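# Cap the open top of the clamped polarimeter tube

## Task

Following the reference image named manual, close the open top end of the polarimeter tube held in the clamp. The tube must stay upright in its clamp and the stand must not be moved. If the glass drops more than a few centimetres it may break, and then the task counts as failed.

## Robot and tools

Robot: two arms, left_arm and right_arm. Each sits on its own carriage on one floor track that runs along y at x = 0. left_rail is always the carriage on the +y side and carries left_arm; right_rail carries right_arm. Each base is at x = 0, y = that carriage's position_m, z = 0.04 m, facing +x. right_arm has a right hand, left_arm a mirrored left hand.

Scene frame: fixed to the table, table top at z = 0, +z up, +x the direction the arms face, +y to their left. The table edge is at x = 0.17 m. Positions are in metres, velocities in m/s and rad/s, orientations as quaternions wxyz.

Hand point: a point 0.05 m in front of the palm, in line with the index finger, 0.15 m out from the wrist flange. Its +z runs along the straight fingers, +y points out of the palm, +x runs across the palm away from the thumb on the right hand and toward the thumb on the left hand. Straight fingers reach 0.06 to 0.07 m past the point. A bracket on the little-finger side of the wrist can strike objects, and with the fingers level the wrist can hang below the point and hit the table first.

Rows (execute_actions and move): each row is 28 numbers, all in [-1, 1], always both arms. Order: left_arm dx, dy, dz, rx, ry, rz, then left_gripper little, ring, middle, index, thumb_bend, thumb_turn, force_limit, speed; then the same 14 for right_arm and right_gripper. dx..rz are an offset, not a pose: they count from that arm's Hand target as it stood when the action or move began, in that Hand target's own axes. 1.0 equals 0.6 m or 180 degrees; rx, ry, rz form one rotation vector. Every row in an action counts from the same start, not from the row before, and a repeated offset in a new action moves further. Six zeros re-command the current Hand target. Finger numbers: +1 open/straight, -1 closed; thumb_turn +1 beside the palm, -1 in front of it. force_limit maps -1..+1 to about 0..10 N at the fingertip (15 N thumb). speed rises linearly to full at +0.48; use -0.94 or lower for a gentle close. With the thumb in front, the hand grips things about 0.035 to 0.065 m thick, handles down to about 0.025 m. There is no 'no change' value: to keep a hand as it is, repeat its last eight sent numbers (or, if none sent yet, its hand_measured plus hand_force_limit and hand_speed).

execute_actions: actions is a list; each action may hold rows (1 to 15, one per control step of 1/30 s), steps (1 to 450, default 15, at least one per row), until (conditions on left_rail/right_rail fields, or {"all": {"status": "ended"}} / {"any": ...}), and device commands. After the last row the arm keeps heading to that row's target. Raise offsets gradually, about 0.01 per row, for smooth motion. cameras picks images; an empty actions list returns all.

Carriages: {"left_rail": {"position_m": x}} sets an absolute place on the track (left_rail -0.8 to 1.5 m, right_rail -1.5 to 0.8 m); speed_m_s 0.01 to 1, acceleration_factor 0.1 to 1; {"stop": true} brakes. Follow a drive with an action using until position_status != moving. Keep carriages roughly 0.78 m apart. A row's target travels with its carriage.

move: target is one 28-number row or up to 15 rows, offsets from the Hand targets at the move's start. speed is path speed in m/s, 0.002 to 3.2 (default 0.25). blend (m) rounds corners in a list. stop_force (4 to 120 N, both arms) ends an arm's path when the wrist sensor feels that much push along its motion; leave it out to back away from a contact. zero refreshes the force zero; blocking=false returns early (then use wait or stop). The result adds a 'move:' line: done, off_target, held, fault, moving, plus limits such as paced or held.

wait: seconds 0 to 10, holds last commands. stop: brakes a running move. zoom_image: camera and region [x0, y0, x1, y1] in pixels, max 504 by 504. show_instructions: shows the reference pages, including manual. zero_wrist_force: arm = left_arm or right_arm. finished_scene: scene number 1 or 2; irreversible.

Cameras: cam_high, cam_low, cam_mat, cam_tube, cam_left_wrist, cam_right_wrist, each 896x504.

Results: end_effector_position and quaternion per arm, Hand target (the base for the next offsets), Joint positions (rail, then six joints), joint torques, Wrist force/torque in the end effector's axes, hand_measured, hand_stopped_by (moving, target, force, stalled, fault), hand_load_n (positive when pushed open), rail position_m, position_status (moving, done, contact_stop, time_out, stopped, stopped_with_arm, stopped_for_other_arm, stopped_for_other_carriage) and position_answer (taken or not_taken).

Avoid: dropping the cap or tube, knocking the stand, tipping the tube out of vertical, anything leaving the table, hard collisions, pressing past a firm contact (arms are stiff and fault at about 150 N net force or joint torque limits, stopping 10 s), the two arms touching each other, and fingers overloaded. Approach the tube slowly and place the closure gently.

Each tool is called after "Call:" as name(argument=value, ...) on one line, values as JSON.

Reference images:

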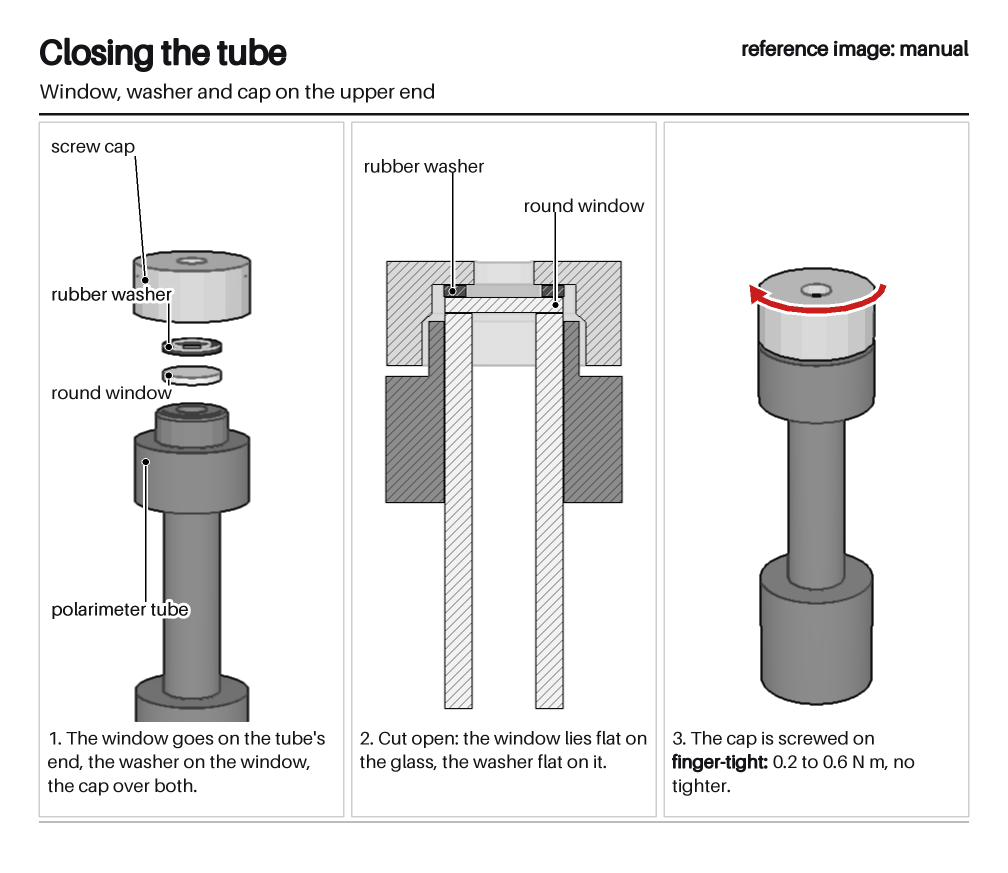

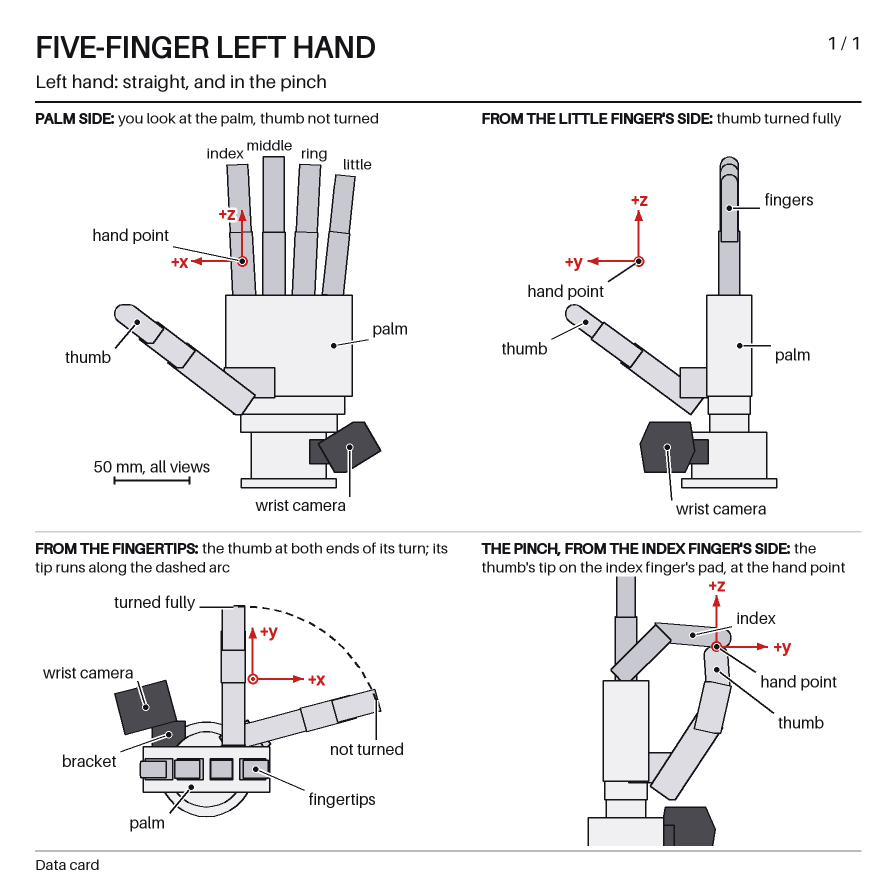

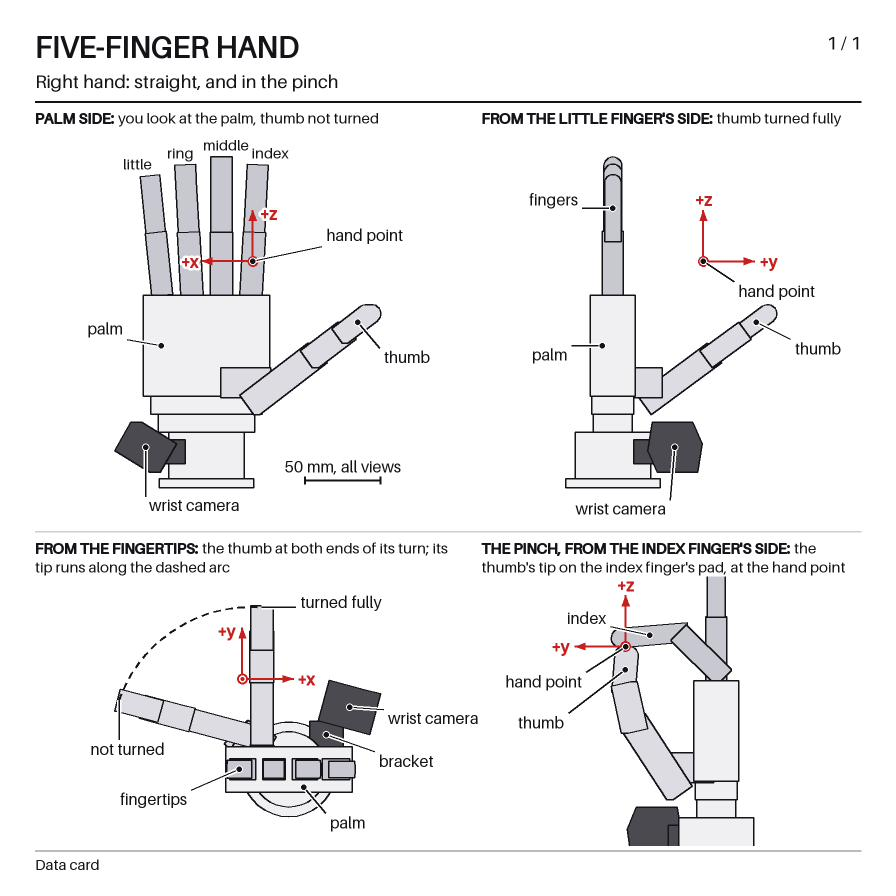

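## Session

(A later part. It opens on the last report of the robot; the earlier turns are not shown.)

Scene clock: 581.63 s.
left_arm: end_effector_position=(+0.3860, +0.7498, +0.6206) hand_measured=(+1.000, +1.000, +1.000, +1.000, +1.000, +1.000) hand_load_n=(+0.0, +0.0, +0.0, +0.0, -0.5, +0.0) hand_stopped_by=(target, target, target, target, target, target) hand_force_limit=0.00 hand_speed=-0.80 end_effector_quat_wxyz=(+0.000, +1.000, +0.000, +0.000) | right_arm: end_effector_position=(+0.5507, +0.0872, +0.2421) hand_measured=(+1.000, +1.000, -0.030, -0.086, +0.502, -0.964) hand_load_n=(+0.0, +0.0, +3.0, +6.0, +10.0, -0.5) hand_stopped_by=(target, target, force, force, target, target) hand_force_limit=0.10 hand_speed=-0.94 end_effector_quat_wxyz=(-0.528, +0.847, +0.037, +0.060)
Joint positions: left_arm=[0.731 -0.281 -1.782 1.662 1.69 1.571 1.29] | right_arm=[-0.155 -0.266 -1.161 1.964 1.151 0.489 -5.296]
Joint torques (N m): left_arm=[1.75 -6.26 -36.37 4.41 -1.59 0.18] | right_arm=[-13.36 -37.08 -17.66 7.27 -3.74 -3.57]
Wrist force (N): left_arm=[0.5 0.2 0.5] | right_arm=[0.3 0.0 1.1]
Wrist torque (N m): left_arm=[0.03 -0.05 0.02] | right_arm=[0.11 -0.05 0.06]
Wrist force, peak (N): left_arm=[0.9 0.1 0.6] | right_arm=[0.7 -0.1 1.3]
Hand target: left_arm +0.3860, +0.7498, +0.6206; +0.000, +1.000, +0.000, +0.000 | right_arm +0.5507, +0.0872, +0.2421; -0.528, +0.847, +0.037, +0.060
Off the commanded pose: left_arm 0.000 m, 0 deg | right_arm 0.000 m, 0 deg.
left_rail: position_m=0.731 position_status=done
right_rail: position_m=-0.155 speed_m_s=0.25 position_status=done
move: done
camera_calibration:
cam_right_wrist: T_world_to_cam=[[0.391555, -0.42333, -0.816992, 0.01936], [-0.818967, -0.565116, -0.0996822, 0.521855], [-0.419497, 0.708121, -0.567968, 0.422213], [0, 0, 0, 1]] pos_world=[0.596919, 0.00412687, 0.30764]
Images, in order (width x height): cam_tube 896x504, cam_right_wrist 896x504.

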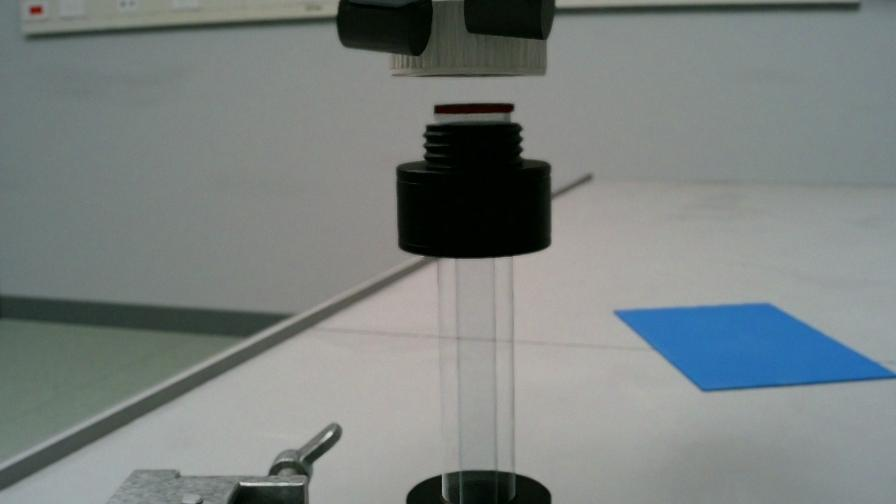

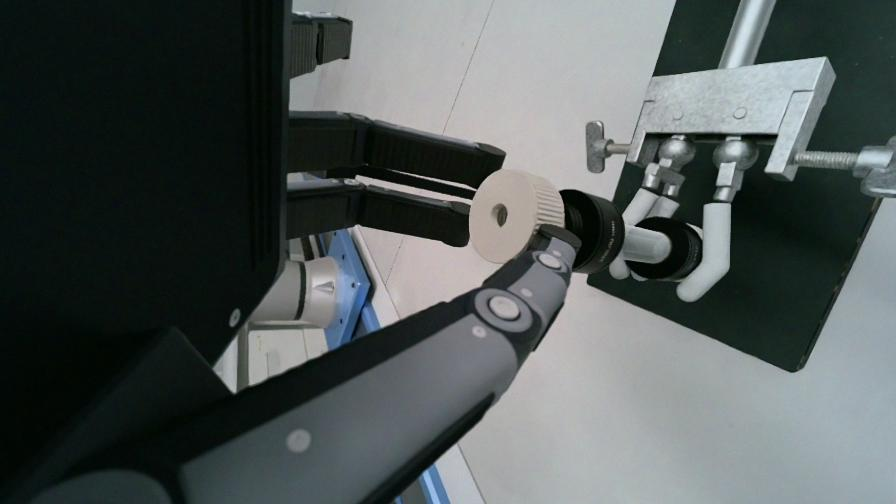

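Call:
move(target=[0,0,0,0,0,0,1,1,1,1,1,1,0,-0.8, -0.0005,0,0,0,-0.00264,0.00457,1,1,-0.35,-0.35,0.5,-0.965,0.1,-0.94], speed=0.06, cameras=["cam_tube"])

Call:
zoom_image(camera="cam_tube", region=[390, 40, 560, 140])

Scene clock: 583.83 s.
left_arm: end_effector_position=(+0.3860, +0.7498, +0.6206) hand_measured=(+1.000, +1.000, +1.000, +1.000, +1.000, +1.000) hand_load_n=(+0.0, +0.0, +0.0, +0.0, +0.0, +0.0) hand_stopped_by=(target, target, target, target, target, target) hand_force_limit=0.00 hand_speed=-0.80 end_effector_quat_wxyz=(+0.000, +1.000, +0.000, +0.000) | right_arm: end_effector_position=(+0.5504, +0.0872, +0.2421) hand_measured=(+1.000, +1.000, -0.030, -0.086, +0.502, -0.964) hand_load_n=(+0.0, +0.0, +3.0, +6.5, +10.0, -0.5) hand_stopped_by=(target, target, force, force, target, target) hand_force_limit=0.10 hand_speed=-0.94 end_effector_quat_wxyz=(-0.528, +0.847, +0.033, +0.053)
Joint positions: left_arm=[0.731 -0.281 -1.782 1.662 1.69 1.571 1.29] | right_arm=[-0.155 -0.265 -1.157 1.96 1.162 0.493 -5.292]
Joint torques (N m): left_arm=[1.24 -6.28 -36.42 4.92 -1.78 -0.07] | right_arm=[8.62 -38.56 -31.87 6.39 0.73 3.23]
Wrist force (N): left_arm=[1.0 0.1 0.3] | right_arm=[0.2 0.0 0.8]
Wrist torque (N m): left_arm=[0.01 -0.13 0.06] | right_arm=[0.15 -0.02 -0.19]
Wrist force, peak (N): left_arm=[1.0 0.0 0.6] | right_arm=[0.7 -0.1 1.3]
Hand target: left_arm +0.3860, +0.7498, +0.6206; +0.000, +1.000, +0.000, +0.000 | right_arm +0.5504, +0.0872, +0.2421; -0.528, +0.847, +0.033, +0.053
Off the commanded pose: left_arm 0.000 m, 0 deg | right_arm 0.000 m, 0 deg.
left_rail: position_m=0.731 position_status=done
right_rail: position_m=-0.155 speed_m_s=0.25 position_status=done
move: done
Images, in order (width x height): cam_tube 896x504.

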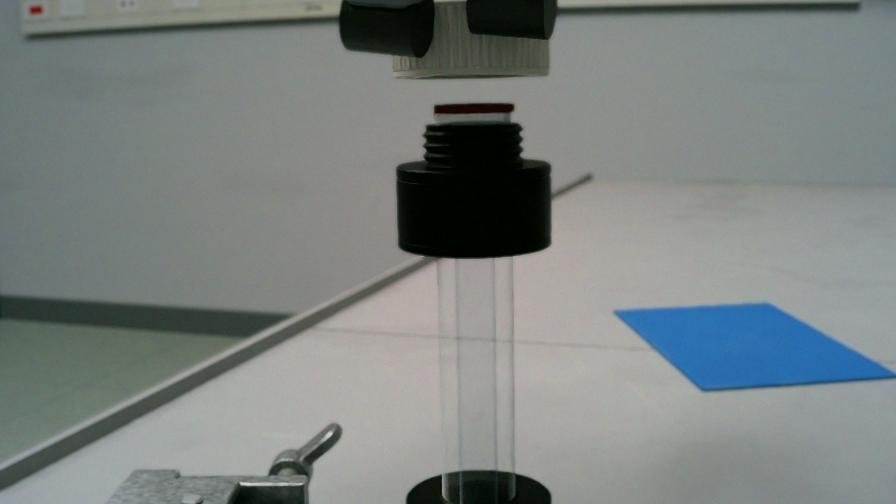

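Scaled by 2.965.

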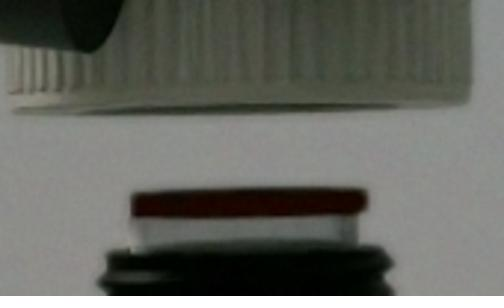

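Call:
move(target=[0,0,0,0,0,0,1,1,1,1,1,1,0,-0.8, 0.01207,-0.00414,0.01189,-0.03115,0.2227,0.1093,1,1,-0.35,-0.35,0.5,-0.965,0.1,-0.94], speed=0.3, cameras=["cam_tube","cam_right_wrist"])

Call:
zoom_image(camera="cam_tube", region=[390, 40, 560, 140])

Call:
zoom_image(camera="cam_right_wrist", region=[440, 120, 720, 300])

Scene clock: 587.93 s.
left_arm: end_effector_position=(+0.3860, +0.7498, +0.6206) hand_measured=(+1.000, +1.000, +1.000, +1.000, +1.000, +1.000) hand_load_n=(+0.0, +0.0, +0.0, +0.0, +0.0, +0.0) hand_stopped_by=(target, target, target, target, target, target) hand_force_limit=0.00 hand_speed=-0.80 end_effector_quat_wxyz=(+0.000, +1.000, +0.000, +0.000) | right_arm: end_effector_position=(+0.5577, +0.0947, +0.2421) hand_measured=(+1.000, +1.000, -0.030, -0.086, +0.502, -0.964) hand_load_n=(+0.0, +0.0, +3.0, +6.5, +10.0, -0.5) hand_stopped_by=(target, target, force, force, target, target) hand_force_limit=0.10 hand_speed=-0.94 end_effector_quat_wxyz=(-0.467, +0.795, -0.294, +0.250)
Joint positions: left_arm=[0.731 -0.281 -1.782 1.662 1.69 1.571 1.29] | right_arm=[-0.155 -0.204 -1.585 2.188 0.08 0.767 -3.809]
Joint torques (N m): left_arm=[1.24 -6.23 -36.68 4.76 -1.44 -0.15] | right_arm=[6.87 -50.85 -25.84 -1.11 1.58 3.72]
Wrist force (N): left_arm=[0.8 0.1 0.2] | right_arm=[0.1 -0.1 1.4]
Wrist torque (N m): left_arm=[0.02 -0.12 0.05] | right_arm=[0.16 0.01 -0.21]
Wrist force, peak (N): left_arm=[1.2 0.0 0.4] | right_arm=[0.4 0.1 1.7]
Hand target: left_arm +0.3860, +0.7498, +0.6206; +0.000, +1.000, +0.000, +0.000 | right_arm +0.5577, +0.0947, +0.2421; -0.467, +0.795, -0.294, +0.251
Off the commanded pose: left_arm 0.000 m, 0 deg | right_arm 0.000 m, 0 deg.
left_rail: position_m=0.731 position_status=done
right_rail: position_m=-0.155 speed_m_s=0.25 position_status=done
move: done
camera_calibration:
cam_right_wrist: T_world_to_cam=[[-0.0315878, -0.567064, -0.823067, 0.270861], [-0.980069, 0.179162, -0.0858232, 0.547851], [0.19613, 0.803952, -0.561422, 0.0658275], [0, 0, 0, 1]] pos_world=[0.532577, 0.00251948, 0.306912]
Images, in order (width x height): cam_tube 896x504, cam_right_wrist 896x504.

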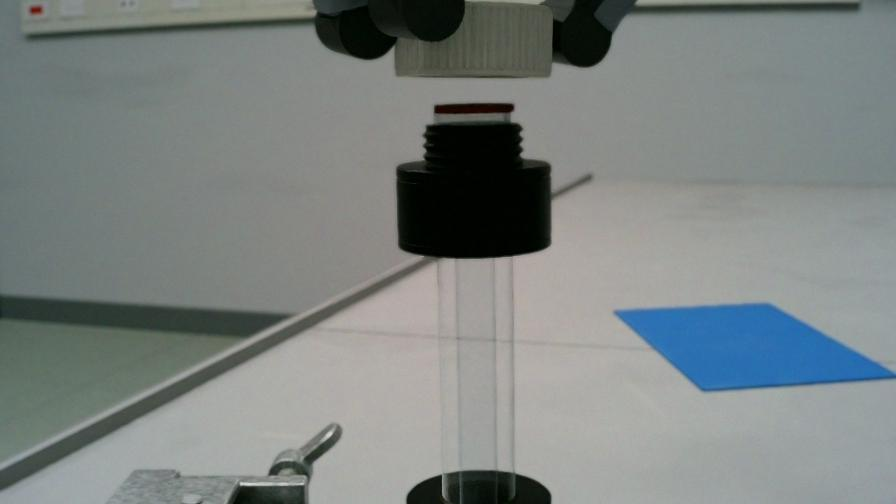

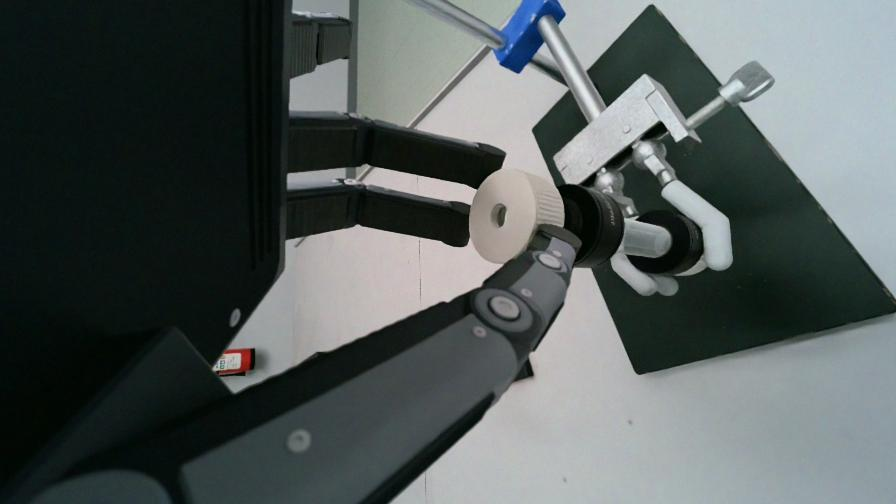

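Scaled by 2.965.

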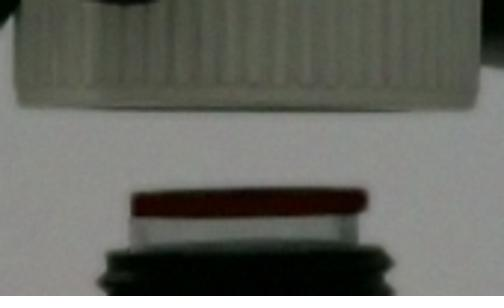

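Scaled by 1.800.

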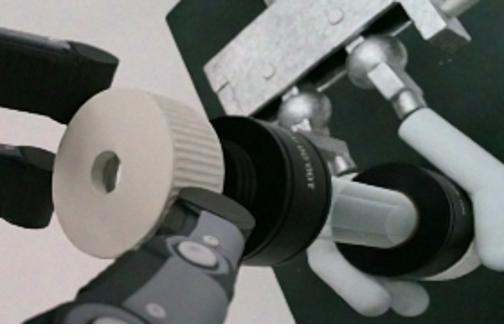

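Call:
move(target=[0,0,0,0,0,0,1,1,1,1,1,1,0,-0.8, 0.01251,-0.00414,0.01201,-0.03115,0.2227,0.1093,1,1,-0.35,-0.35,0.5,-0.965,0.1,-0.94], speed=0.3, cameras=["cam_tube","cam_right_wrist"])

Call:
zoom_image(camera="cam_tube", region=[390, 40, 560, 140])

Call:
zoom_image(camera="cam_right_wrist", region=[440, 120, 720, 300])

Scene clock: 590.60 s.
left_arm: end_effector_position=(+0.3860, +0.7498, +0.6206) hand_measured=(+1.000, +1.000, +1.000, +1.000, +1.000, +1.000) hand_load_n=(+0.0, +0.0, +0.0, +0.0, +0.0, +0.0) hand_stopped_by=(target, target, target, target, target, target) hand_force_limit=0.00 hand_speed=-0.80 end_effector_quat_wxyz=(+0.000, +1.000, +0.000, +0.000) | right_arm: end_effector_position=(+0.5684, +0.0947, +0.2421) hand_measured=(+1.000, +1.000, -0.030, -0.086, +0.502, -0.964) hand_load_n=(+0.0, +0.0, +3.0, +6.5, +10.0, -0.5) hand_stopped_by=(target, target, force, force, target, target) hand_force_limit=0.10 hand_speed=-0.94 end_effector_quat_wxyz=(-0.336, +0.622, -0.576, +0.410)
Joint positions: left_arm=[0.731 -0.281 -1.782 1.662 1.69 1.571 1.29] | right_arm=[-0.155 0.177 -1.628 2.199 -0.106 1.784 -3.175]
Joint torques (N m): left_arm=[0.68 -6.38 -36.44 4.75 -1.19 0.15] | right_arm=[7.14 -11.16 -40.67 2.45 2.53 3.7]
Wrist force (N): left_arm=[0.7 0.0 0.3] | right_arm=[0.2 -0.2 0.9]
Wrist torque (N m): left_arm=[0.00 -0.10 0.05] | right_arm=[0.19 0.01 -0.23]
Wrist force, peak (N): left_arm=[0.9 0.0 0.7] | right_arm=[-0.2 -0.1 1.7]
Hand target: left_arm +0.3860, +0.7498, +0.6206; +0.000, +1.000, +0.000, +0.000 | right_arm +0.5684, +0.0947, +0.2421; -0.336, +0.622, -0.576, +0.410
Off the commanded pose: left_arm 0.000 m, 0 deg | right_arm 0.000 m, 0 deg.
left_rail: position_m=0.731 position_status=done
right_rail: position_m=-0.155 speed_m_s=0.25 position_status=done
move: done
camera_calibration:
cam_right_wrist: T_world_to_cam=[[-0.423745, -0.379076, -0.822643, 0.476176], [-0.566277, 0.819712, -0.0860358, 0.262526], [0.706945, 0.429386, -0.562011, -0.191091], [0, 0, 0, 1]] pos_world=[0.48553, 0.0473629, 0.306914]
Images, in order (width x height): cam_tube 896x504, cam_right_wrist 896x504.

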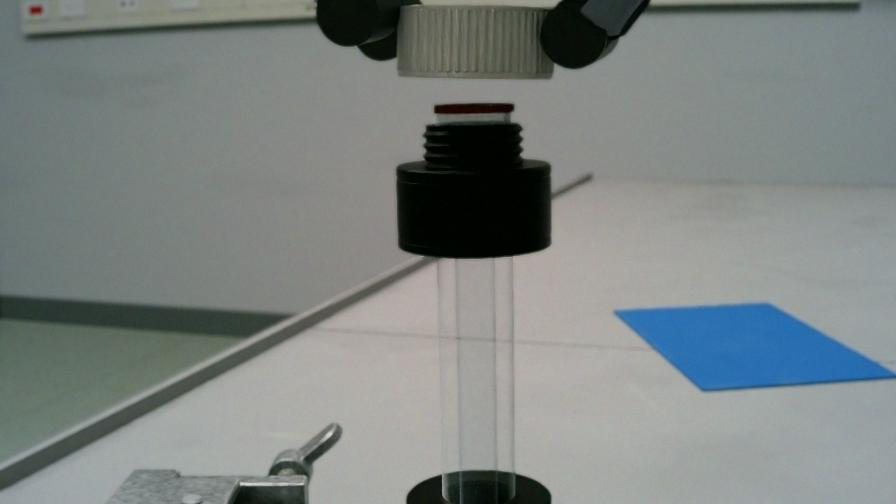

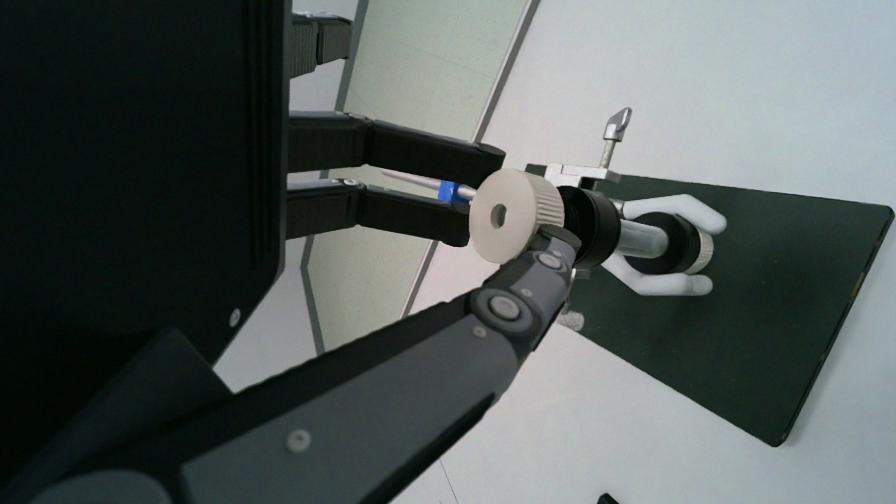

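Scaled by 2.965.

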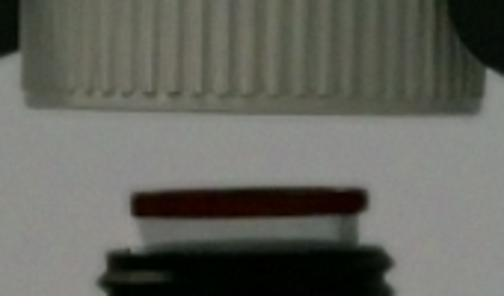

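Scaled by 1.800.

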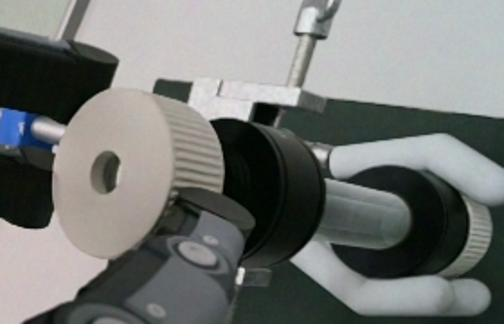

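Call:
move(target=[0,0,0,0,0,0,1,1,1,1,1,1,0,-0.8, 0.00937,-0.00315,0.01667,-0.03115,0.2227,0.1093,1,1,-0.35,-0.35,0.5,-0.965,0.1,-0.94], speed=0.3, cameras=["cam_tube","cam_right_wrist"])

Call:
zoom_image(camera="cam_tube", region=[390, 40, 560, 140])

Call:
zoom_image(camera="cam_right_wrist", region=[440, 120, 720, 300])

Scene clock: 593.17 s.
left_arm: end_effector_position=(+0.3860, +0.7498, +0.6206) hand_measured=(+1.000, +1.000, +1.000, +1.000, +1.000, +1.000) hand_load_n=(+0.0, +0.0, +0.0, +0.0, +0.0, +0.0) hand_stopped_by=(target, target, target, target, target, target) hand_force_limit=0.00 hand_speed=-0.80 end_effector_quat_wxyz=(+0.000, +1.000, +0.000, +0.000) | right_arm: end_effector_position=(+0.5782, +0.0888, +0.2401) hand_measured=(+1.000, +1.000, -0.030, -0.086, +0.502, -0.964) hand_load_n=(+0.0, +0.0, +3.0, +6.0, +10.0, -0.5) hand_stopped_by=(target, target, force, force, target, target) hand_force_limit=0.10 hand_speed=-0.94 end_effector_quat_wxyz=(+0.153, -0.355, +0.770, -0.508)
Joint positions: left_arm=[0.731 -0.281 -1.782 1.662 1.69 1.571 1.29] | right_arm=[-0.155 0.436 -1.268 1.885 0.425 2.61 -2.306]
Joint torques (N m): left_arm=[1.4 -4.96 -37.11 4.77 -1.49 0.06] | right_arm=[6.81 -37.98 -38.2 5.68 4.16 3.64]
Wrist force (N): left_arm=[0.9 0.1 0.2] | right_arm=[0.4 -0.3 1.3]
Wrist torque (N m): left_arm=[0.02 -0.12 0.06] | right_arm=[0.12 0.00 -0.22]
Wrist force, peak (N): left_arm=[0.9 0.2 0.6] | right_arm=[-0.1 -0.2 1.7]
Hand target: left_arm +0.3860, +0.7498, +0.6206; +0.000, +1.000, +0.000, +0.000 | right_arm +0.5782, +0.0888, +0.2401; +0.153, -0.355, +0.770, -0.508
Off the commanded pose: left_arm 0.000 m, 0 deg | right_arm 0.000 m, 0 deg.
left_rail: position_m=0.731 position_status=done
right_rail: position_m=-0.155 speed_m_s=0.25 position_status=done
move: done
camera_calibration:
cam_right_wrist: T_world_to_cam=[[-0.56809, 0.0311103, -0.822378, 0.523454], [0.179278, 0.979964, -0.0867713, -0.172325], [0.803202, -0.196728, -0.562285, -0.196535], [0, 0, 0, 1]] pos_world=[0.486121, 0.113924, 0.305016]
Images, in order (width x height): cam_tube 896x504, cam_right_wrist 896x504.

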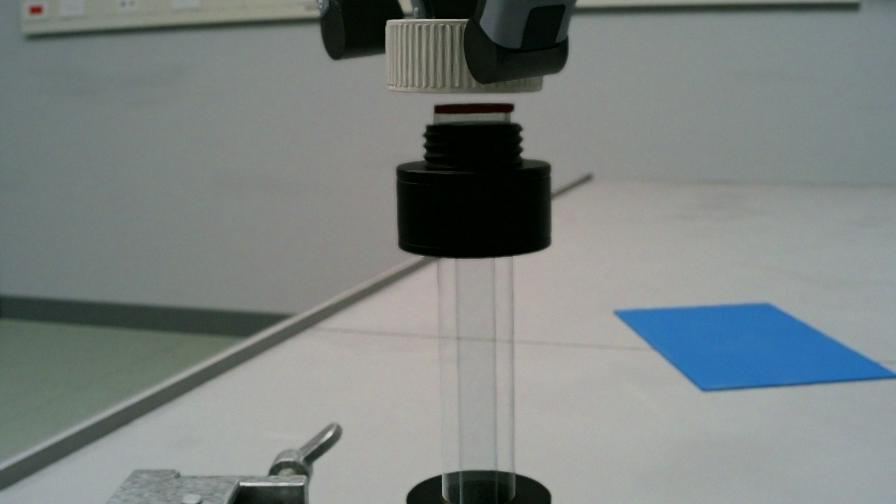

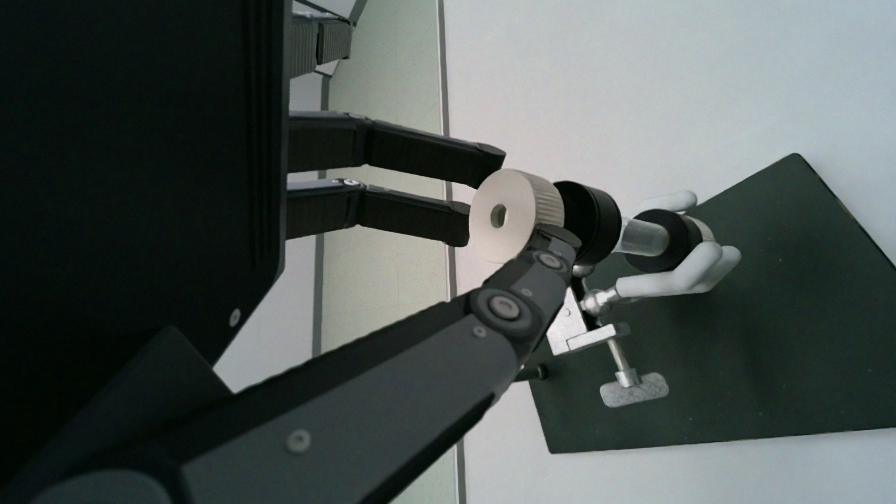

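Scaled by 2.965.

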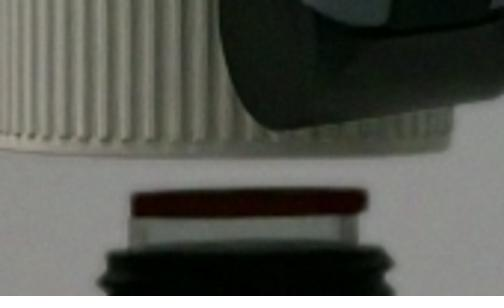

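Scaled by 1.800.

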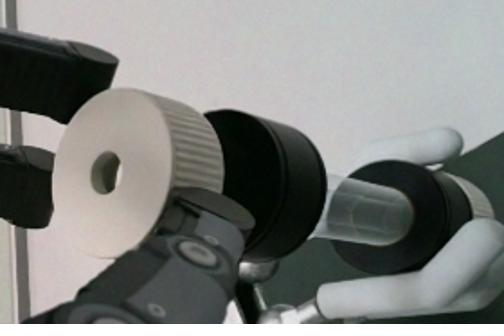

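Call:
move(target=[[0,0,0,0,0,0,1,1,1,1,1,1,0,-0.8, 0.00073,-0.0052,-0.00255,0,0,0,1,1,-0.35,-0.35,0.5,-0.965,0.1,-0.94],[0,0,0,0,0,0,1,1,1,1,1,1,0,-0.8, 0.0046,0.00307,-0.0183,0.03115,-0.2227,-0.1093,1,1,-0.35,-0.35,0.5,-0.965,0.1,-0.94],[0,0,0,0,0,0,1,1,1,1,1,1,0,-0.8, 0.01757,0.0103,-0.02933,0.0623,-0.44545,-0.2185,1,1,-0.35,-0.35,0.5,-0.965,0.1,-0.94],[0,0,0,0,0,0,1,1,1,1,1,1,0,-0.8, 0.03515,0.0147,-0.02757,0.09345,-0.6682,-0.3278,1,1,-0.35,-0.35,0.5,-0.965,0.1,-0.94]], speed=[0.03,0.3,0.3,0.3], blend=[0,0.002,0.002,0], cameras=["cam_tube","cam_right_wrist"])

Call:
zoom_image(camera="cam_tube", region=[390, 40, 560, 140])

Scene clock: 600.20 s.
left_arm: end_effector_position=(+0.3860, +0.7498, +0.6206) hand_measured=(+1.000, +1.000, +1.000, +1.000, +1.000, +1.000) hand_load_n=(+0.0, +0.0, +0.0, +0.0, +0.0, +0.0) hand_stopped_by=(target, target, target, target, target, target) hand_force_limit=0.00 hand_speed=-0.80 end_effector_quat_wxyz=(+0.000, +1.000, +0.000, +0.000) | right_arm: end_effector_position=(+0.5501, +0.0872, +0.2421) hand_measured=(+1.000, +1.000, -0.030, -0.086, +0.502, -0.964) hand_load_n=(+0.0, +0.0, +3.0, +6.5, +10.0, -1.0) hand_stopped_by=(target, target, force, force, target, target) hand_force_limit=0.10 hand_speed=-0.94 end_effector_quat_wxyz=(-0.528, +0.847, +0.033, +0.053)
Joint positions: left_arm=[0.731 -0.281 -1.782 1.662 1.69 1.571 1.29] | right_arm=[-0.155 -0.265 -1.157 1.961 1.162 0.493 -5.293]
Joint torques (N m): left_arm=[0.23 -6.34 -36.26 4.94 -1.32 -0.1] | right_arm=[9.43 -37.17 -30.88 6.36 0.51 -3.17]
Wrist force (N): left_arm=[0.7 -0.3 0.3] | right_arm=[0.3 -0.1 1.1]
Wrist torque (N m): left_arm=[-0.04 -0.10 0.06] | right_arm=[0.11 -0.05 0.05]
Wrist force, peak (N): left_arm=[0.9 -0.6 0.7] | right_arm=[-0.2 0.2 1.9]
Hand target: left_arm +0.3860, +0.7498, +0.6206; +0.000, +1.000, +0.000, +0.000 | right_arm +0.5501, +0.0872, +0.2421; -0.528, +0.847, +0.033, +0.052
Off the commanded pose: left_arm 0.000 m, 0 deg | right_arm 0.000 m, 0 deg.
left_rail: position_m=0.731 position_status=done
right_rail: position_m=-0.155 speed_m_s=0.25 position_status=done
move: done
camera_calibration:
cam_right_wrist: T_world_to_cam=[[0.378402, -0.422557, -0.823564, 0.0283555], [-0.819862, -0.566022, -0.0862849, 0.518765], [-0.429695, 0.70786, -0.560622, 0.42577], [0, 0, 0, 1]] pos_world=[0.597538, 0.00422845, 0.30681]
Images, in order (width x height): cam_tube 896x504, cam_right_wrist 896x504.

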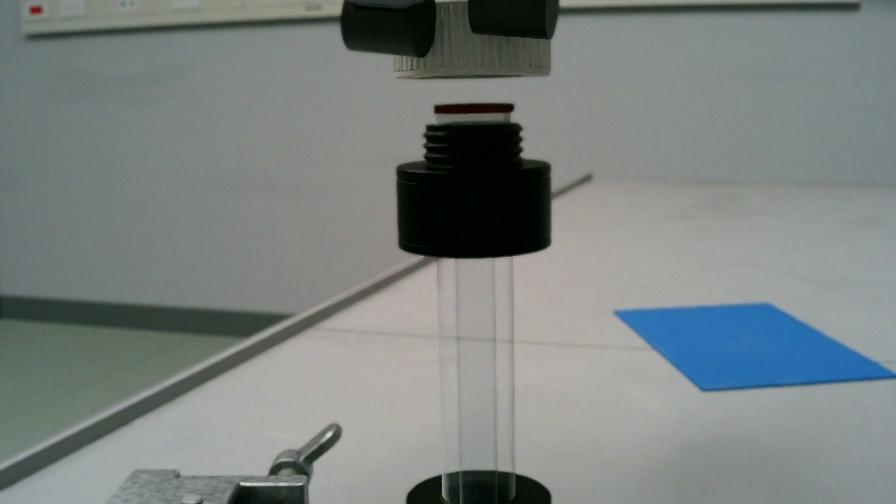

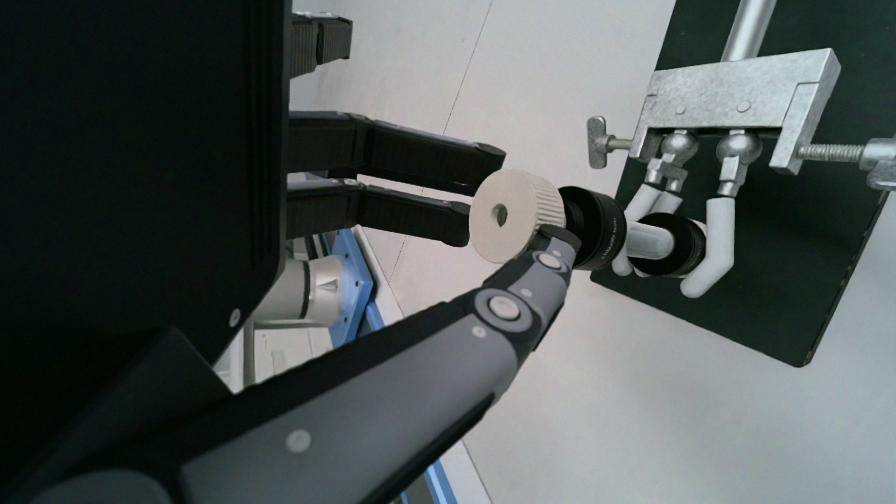

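Scaled by 2.965.

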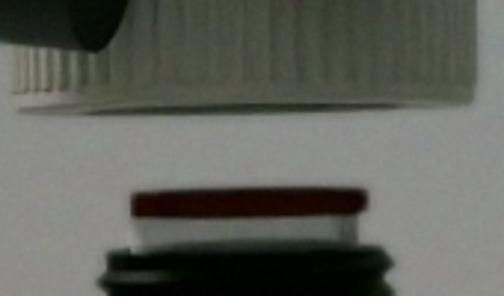

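Call:
move(target=[0,0,0,0,0,0,1,1,1,1,1,1,0,-0.8, -0.00145,0.0104,0.0051,0,0,0,1,1,-0.35,-0.35,0.5,-0.965,0.1,-0.94], speed=0.03)

Call:
move(target=[0,0,0,0,0,0,1,1,1,1,1,1,0,-0.8, -0.0021,0.015,0.00735,0,0,0,1,1,-0.35,-0.35,0.5,-0.965,0.1,-0.94], speed=0.005, stop_force=4, cameras=["cam_tube","cam_right_wrist"])

Call:
zoom_image(camera="cam_tube", region=[390, 80, 560, 180])

Scene clock: 601.90 s.
left_arm: end_effector_position=(+0.3860, +0.7498, +0.6206) hand_measured=(+1.000, +1.000, +1.000, +1.000, +1.000, +1.000) hand_load_n=(+0.0, +0.0, +0.0, +0.0, +0.0, +0.0) hand_stopped_by=(target, target, target, target, target, target) hand_force_limit=0.00 hand_speed=-0.80 end_effector_quat_wxyz=(+0.000, +1.000, +0.000, +0.000) | right_arm: end_effector_position=(+0.5501, +0.0872, +0.2353) hand_measured=(+1.000, +1.000, -0.030, -0.086, +0.502, -0.964) hand_load_n=(+0.0, +0.0, +3.0, +6.5, +10.0, -0.5) hand_stopped_by=(target, target, force, force, target, target) hand_force_limit=0.10 hand_speed=-0.94 end_effector_quat_wxyz=(-0.528, +0.847, +0.033, +0.052)
Joint positions: left_arm=[0.731 -0.281 -1.782 1.662 1.69 1.571 1.29] | right_arm=[-0.155 -0.265 -1.148 1.964 1.151 0.493 -5.293]
Joint torques (N m): left_arm=[2.9 -6.44 -36.74 4.82 -1.54 0.2] | right_arm=[2.27 -39.76 -17.99 1.38 1.04 -3.44]
Wrist force (N): left_arm=[0.6 -0.1 0.4] | right_arm=[0.2 0.0 0.8]
Wrist torque (N m): left_arm=[-0.03 -0.08 0.05] | right_arm=[0.15 -0.03 0.05]
Wrist force, peak (N): left_arm=[0.9 0.1 0.7] | right_arm=[0.4 0.1 1.4]
Hand target: left_arm +0.3860, +0.7498, +0.6206; +0.000, +1.000, +0.000, +0.000 | right_arm +0.5501, +0.0872, +0.2351; -0.528, +0.847, +0.033, +0.052
Off the commanded pose: left_arm 0.000 m, 0 deg | right_arm 0.000 m, 0 deg.
left_rail: position_m=0.731 position_status=done
right_rail: position_m=-0.155 speed_m_s=0.25 position_status=done
move: done

Scene clock: 603.87 s.
left_arm: end_effector_position=(+0.3860, +0.7498, +0.6206) hand_measured=(+1.000, +1.000, +1.000, +1.000, +1.000, +1.000) hand_load_n=(+0.0, +0.0, +0.0, +0.0, +0.0, +0.0) hand_stopped_by=(target, target, target, target, target, target) hand_force_limit=0.00 hand_speed=-0.80 end_effector_quat_wxyz=(+0.000, +1.000, +0.000, +0.000) | right_arm: end_effector_position=(+0.5501, +0.0872, +0.2321) hand_measured=(+1.000, +1.000, -0.030, -0.086, +0.502, -0.964) hand_load_n=(+0.0, +0.0, +2.5, +5.5, +10.0, -1.5) hand_stopped_by=(target, target, force, force, target, target) hand_force_limit=0.10 hand_speed=-0.94 end_effector_quat_wxyz=(-0.528, +0.847, +0.033, +0.052)
Joint positions: left_arm=[0.731 -0.281 -1.782 1.662 1.69 1.571 1.29] | right_arm=[-0.155 -0.265 -1.144 1.965 1.146 0.493 -5.293]
Joint torques (N m): left_arm=[0.74 -5.3 -36.71 4.79 -1.25 -0.3] | right_arm=[-5.4 -74.79 -30.07 6.85 0.65 -2.26]
Wrist force (N): left_arm=[0.2 -0.3 0.4] | right_arm=[1.7 -0.3 -3.3]
Wrist torque (N m): left_arm=[-0.07 -0.02 0.03] | right_arm=[0.06 -0.03 0.06]
Wrist force, peak (N): left_arm=[0.9 -0.4 0.7] | right_arm=[1.1 -3.2 -4.8]
Hand target: left_arm +0.3860, +0.7498, +0.6206; +0.000, +1.000, +0.000, +0.000 | right_arm +0.5501, +0.0872, +0.2321; -0.528, +0.847, +0.033, +0.052 (not the last commanded pose)
Off the commanded pose: left_arm 0.000 m, 0 deg | right_arm 0.007 m, 0 deg.
left_rail: position_m=0.731 position_status=done
right_rail: position_m=-0.155 speed_m_s=0.25 position_status=done
move: contact (right_arm)
camera_calibration:
cam_right_wrist: T_world_to_cam=[[0.378482, -0.422384, -0.823616, 0.0200864], [-0.819712, -0.566237, -0.0862982, 0.517818], [-0.429911, 0.70779, -0.560544, 0.42027], [0, 0, 0, 1]] pos_world=[0.597538, 0.00422884, 0.29681]
Images, in order (width x height): cam_tube 896x504, cam_right_wrist 896x504.

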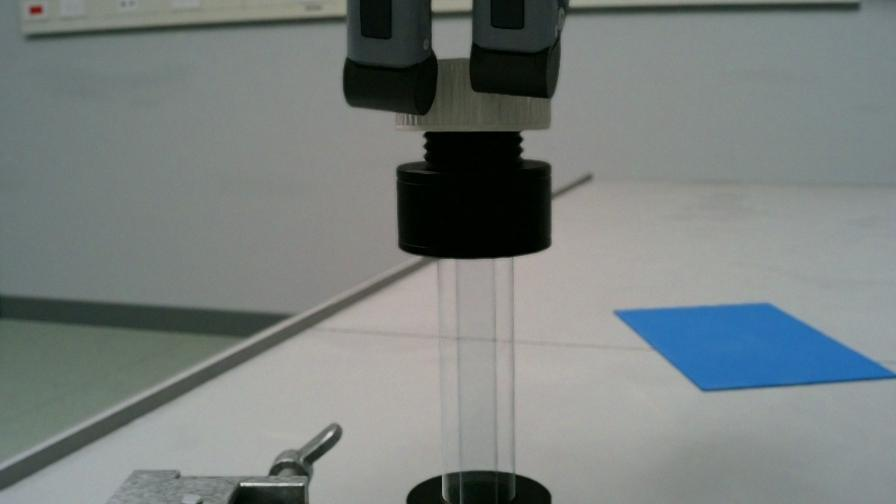

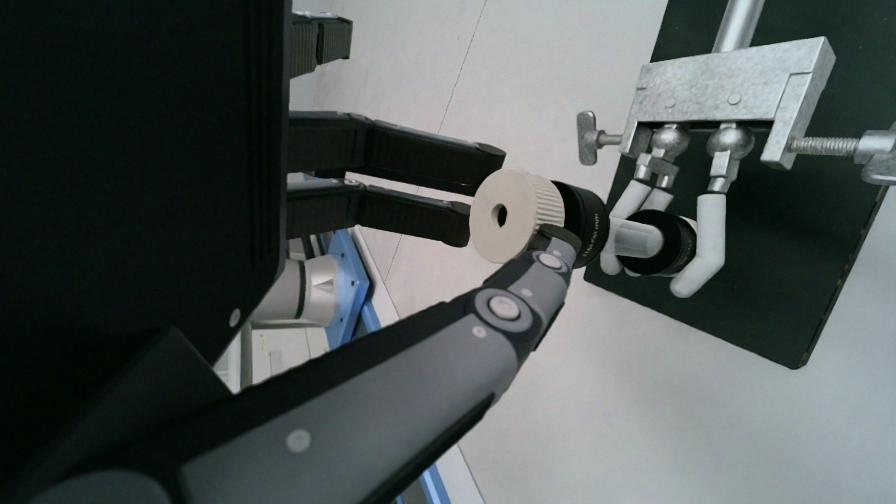

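Scaled by 2.965.

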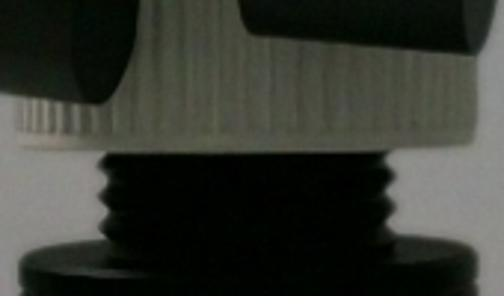

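Call:
move(target=[0,0,0,0,0,0,1,1,1,1,1,1,0,-0.8, 0.00067,0.00066,-0.00116,0,0,0,1,1,-0.35,-0.35,0.5,-0.965,0.1,-0.94], speed=0.01, cameras=["cam_tube"])

Call:
zoom_image(camera="cam_tube", region=[390, 80, 560, 180])

Scene clock: 605.10 s.
left_arm: end_effector_position=(+0.3860, +0.7498, +0.6206) hand_measured=(+1.000, +1.000, +1.000, +1.000, +1.000, +1.000) hand_load_n=(+0.0, +0.0, +0.0, +0.0, +0.0, +0.0) hand_stopped_by=(target, target, target, target, target, target) hand_force_limit=0.00 hand_speed=-0.80 end_effector_quat_wxyz=(+0.000, +1.000, +0.000, +0.000) | right_arm: end_effector_position=(+0.5505, +0.0864, +0.2321) hand_measured=(+1.000, +1.000, -0.030, -0.086, +0.502, -0.964) hand_load_n=(+0.0, +0.0, +3.0, +6.0, +10.0, -0.5) hand_stopped_by=(target, target, force, force, target, target) hand_force_limit=0.10 hand_speed=-0.94 end_effector_quat_wxyz=(-0.528, +0.847, +0.033, +0.052)
Joint positions: left_arm=[0.731 -0.281 -1.782 1.662 1.69 1.571 1.29] | right_arm=[-0.155 -0.266 -1.143 1.965 1.147 0.494 -5.296]
Joint torques (N m): left_arm=[-0.31 -5.37 -36.82 4.76 -1.52 0.06] | right_arm=[-11.99 -40.69 -32.56 6.4 0.78 -3.7]
Wrist force (N): left_arm=[0.8 0.3 0.4] | right_arm=[0.7 -0.5 1.0]
Wrist torque (N m): left_arm=[0.03 -0.10 0.04] | right_arm=[0.09 -0.11 0.07]
Wrist force, peak (N): left_arm=[0.9 0.0 0.4] | right_arm=[2.0 -0.3 -3.2]
Hand target: left_arm +0.3860, +0.7498, +0.6206; +0.000, +1.000, +0.000, +0.000 | right_arm +0.5505, +0.0864, +0.2321; -0.528, +0.847, +0.033, +0.052
Off the commanded pose: left_arm 0.000 m, 0 deg | right_arm 0.000 m, 0 deg.
left_rail: position_m=0.731 position_status=done
right_rail: position_m=-0.155 speed_m_s=0.25 position_status=done
move: done
Images, in order (width x height): cam_tube 896x504.

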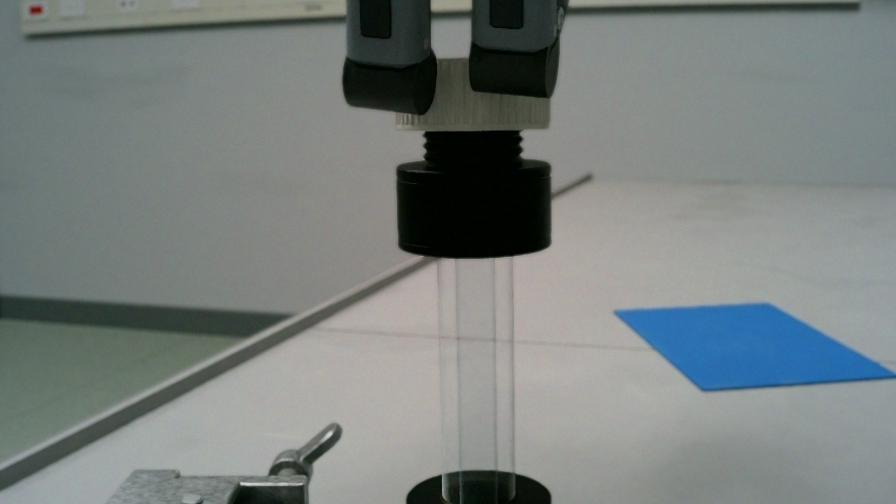

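Scaled by 2.965.

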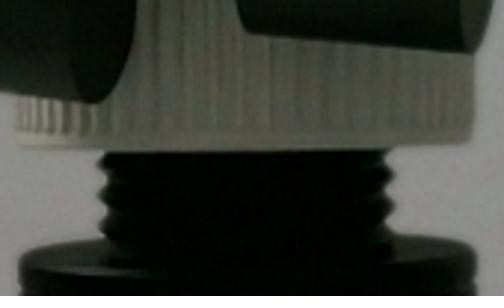

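Call:
move(target=[0,0,0,0,0,0,1,1,1,1,1,1,0,-0.8, -0.0006,0.0045,0.0022,0,0,0,1,1,-0.35,-0.35,0.5,-0.965,0.1,-0.94], speed=0.004, stop_force=4, cameras=["cam_tube"])

Call:
zoom_image(camera="cam_tube", region=[390, 80, 560, 180])

Scene clock: 606.47 s.
left_arm: end_effector_position=(+0.3860, +0.7498, +0.6206) hand_measured=(+1.000, +1.000, +1.000, +1.000, +1.000, +1.000) hand_load_n=(-0.5, +0.0, +0.0, +0.0, +0.0, +0.0) hand_stopped_by=(target, target, target, target, target, target) hand_force_limit=0.00 hand_speed=-0.80 end_effector_quat_wxyz=(+0.000, +1.000, +0.000, +0.000) | right_arm: end_effector_position=(+0.5505, +0.0864, +0.2307) hand_measured=(+1.000, +1.000, -0.030, -0.086, +0.502, -0.964) hand_load_n=(+0.0, -0.5, +3.0, +6.0, +8.5, -1.5) hand_stopped_by=(target, target, force, force, target, target) hand_force_limit=0.10 hand_speed=-0.94 end_effector_quat_wxyz=(-0.528, +0.847, +0.033, +0.052)
Joint positions: left_arm=[0.731 -0.281 -1.782 1.662 1.69 1.571 1.29] | right_arm=[-0.155 -0.266 -1.141 1.965 1.145 0.494 -5.296]
Joint torques (N m): left_arm=[0.93 -6.66 -36.83 4.66 -1.28 0.09] | right_arm=[-15.23 -68.53 -27.55 5.73 0.58 -3.17]
Wrist force (N): left_arm=[0.6 -0.3 0.3] | right_arm=[1.0 -5.5 -3.6]
Wrist torque (N m): left_arm=[-0.05 -0.08 0.04] | right_arm=[0.03 -0.02 -0.01]
Wrist force, peak (N): left_arm=[0.8 -0.1 0.7] | right_arm=[1.1 -6.1 -4.0]
Hand target: left_arm +0.3860, +0.7498, +0.6206; +0.000, +1.000, +0.000, +0.000 | right_arm +0.5505, +0.0864, +0.2308; -0.528, +0.847, +0.033, +0.052 (not the last commanded pose)
Off the commanded pose: left_arm 0.000 m, 0 deg | right_arm 0.002 m, 0 deg.
left_rail: position_m=0.731 position_status=done
right_rail: position_m=-0.155 speed_m_s=0.25 position_status=done
move: contact (right_arm)
Images, in order (width x height): cam_tube 896x504.

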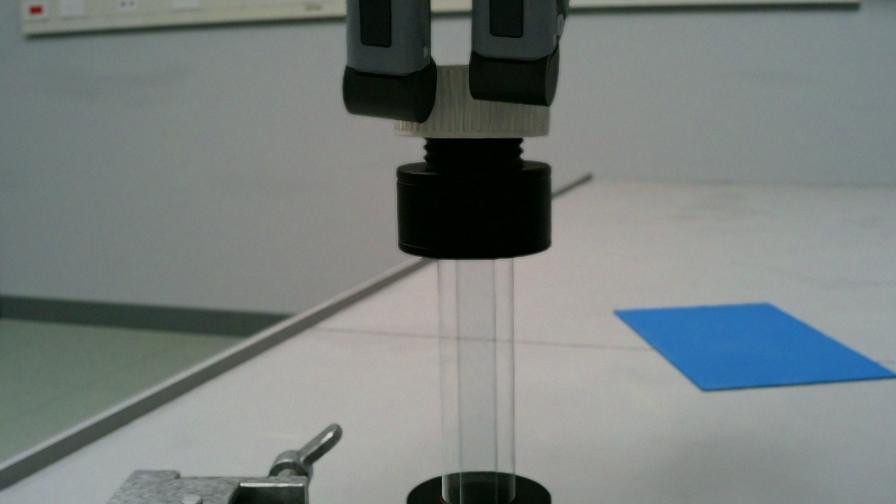

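Scaled by 2.965.

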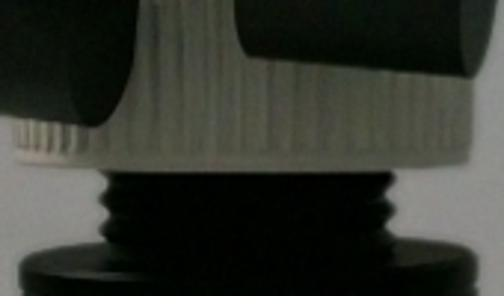

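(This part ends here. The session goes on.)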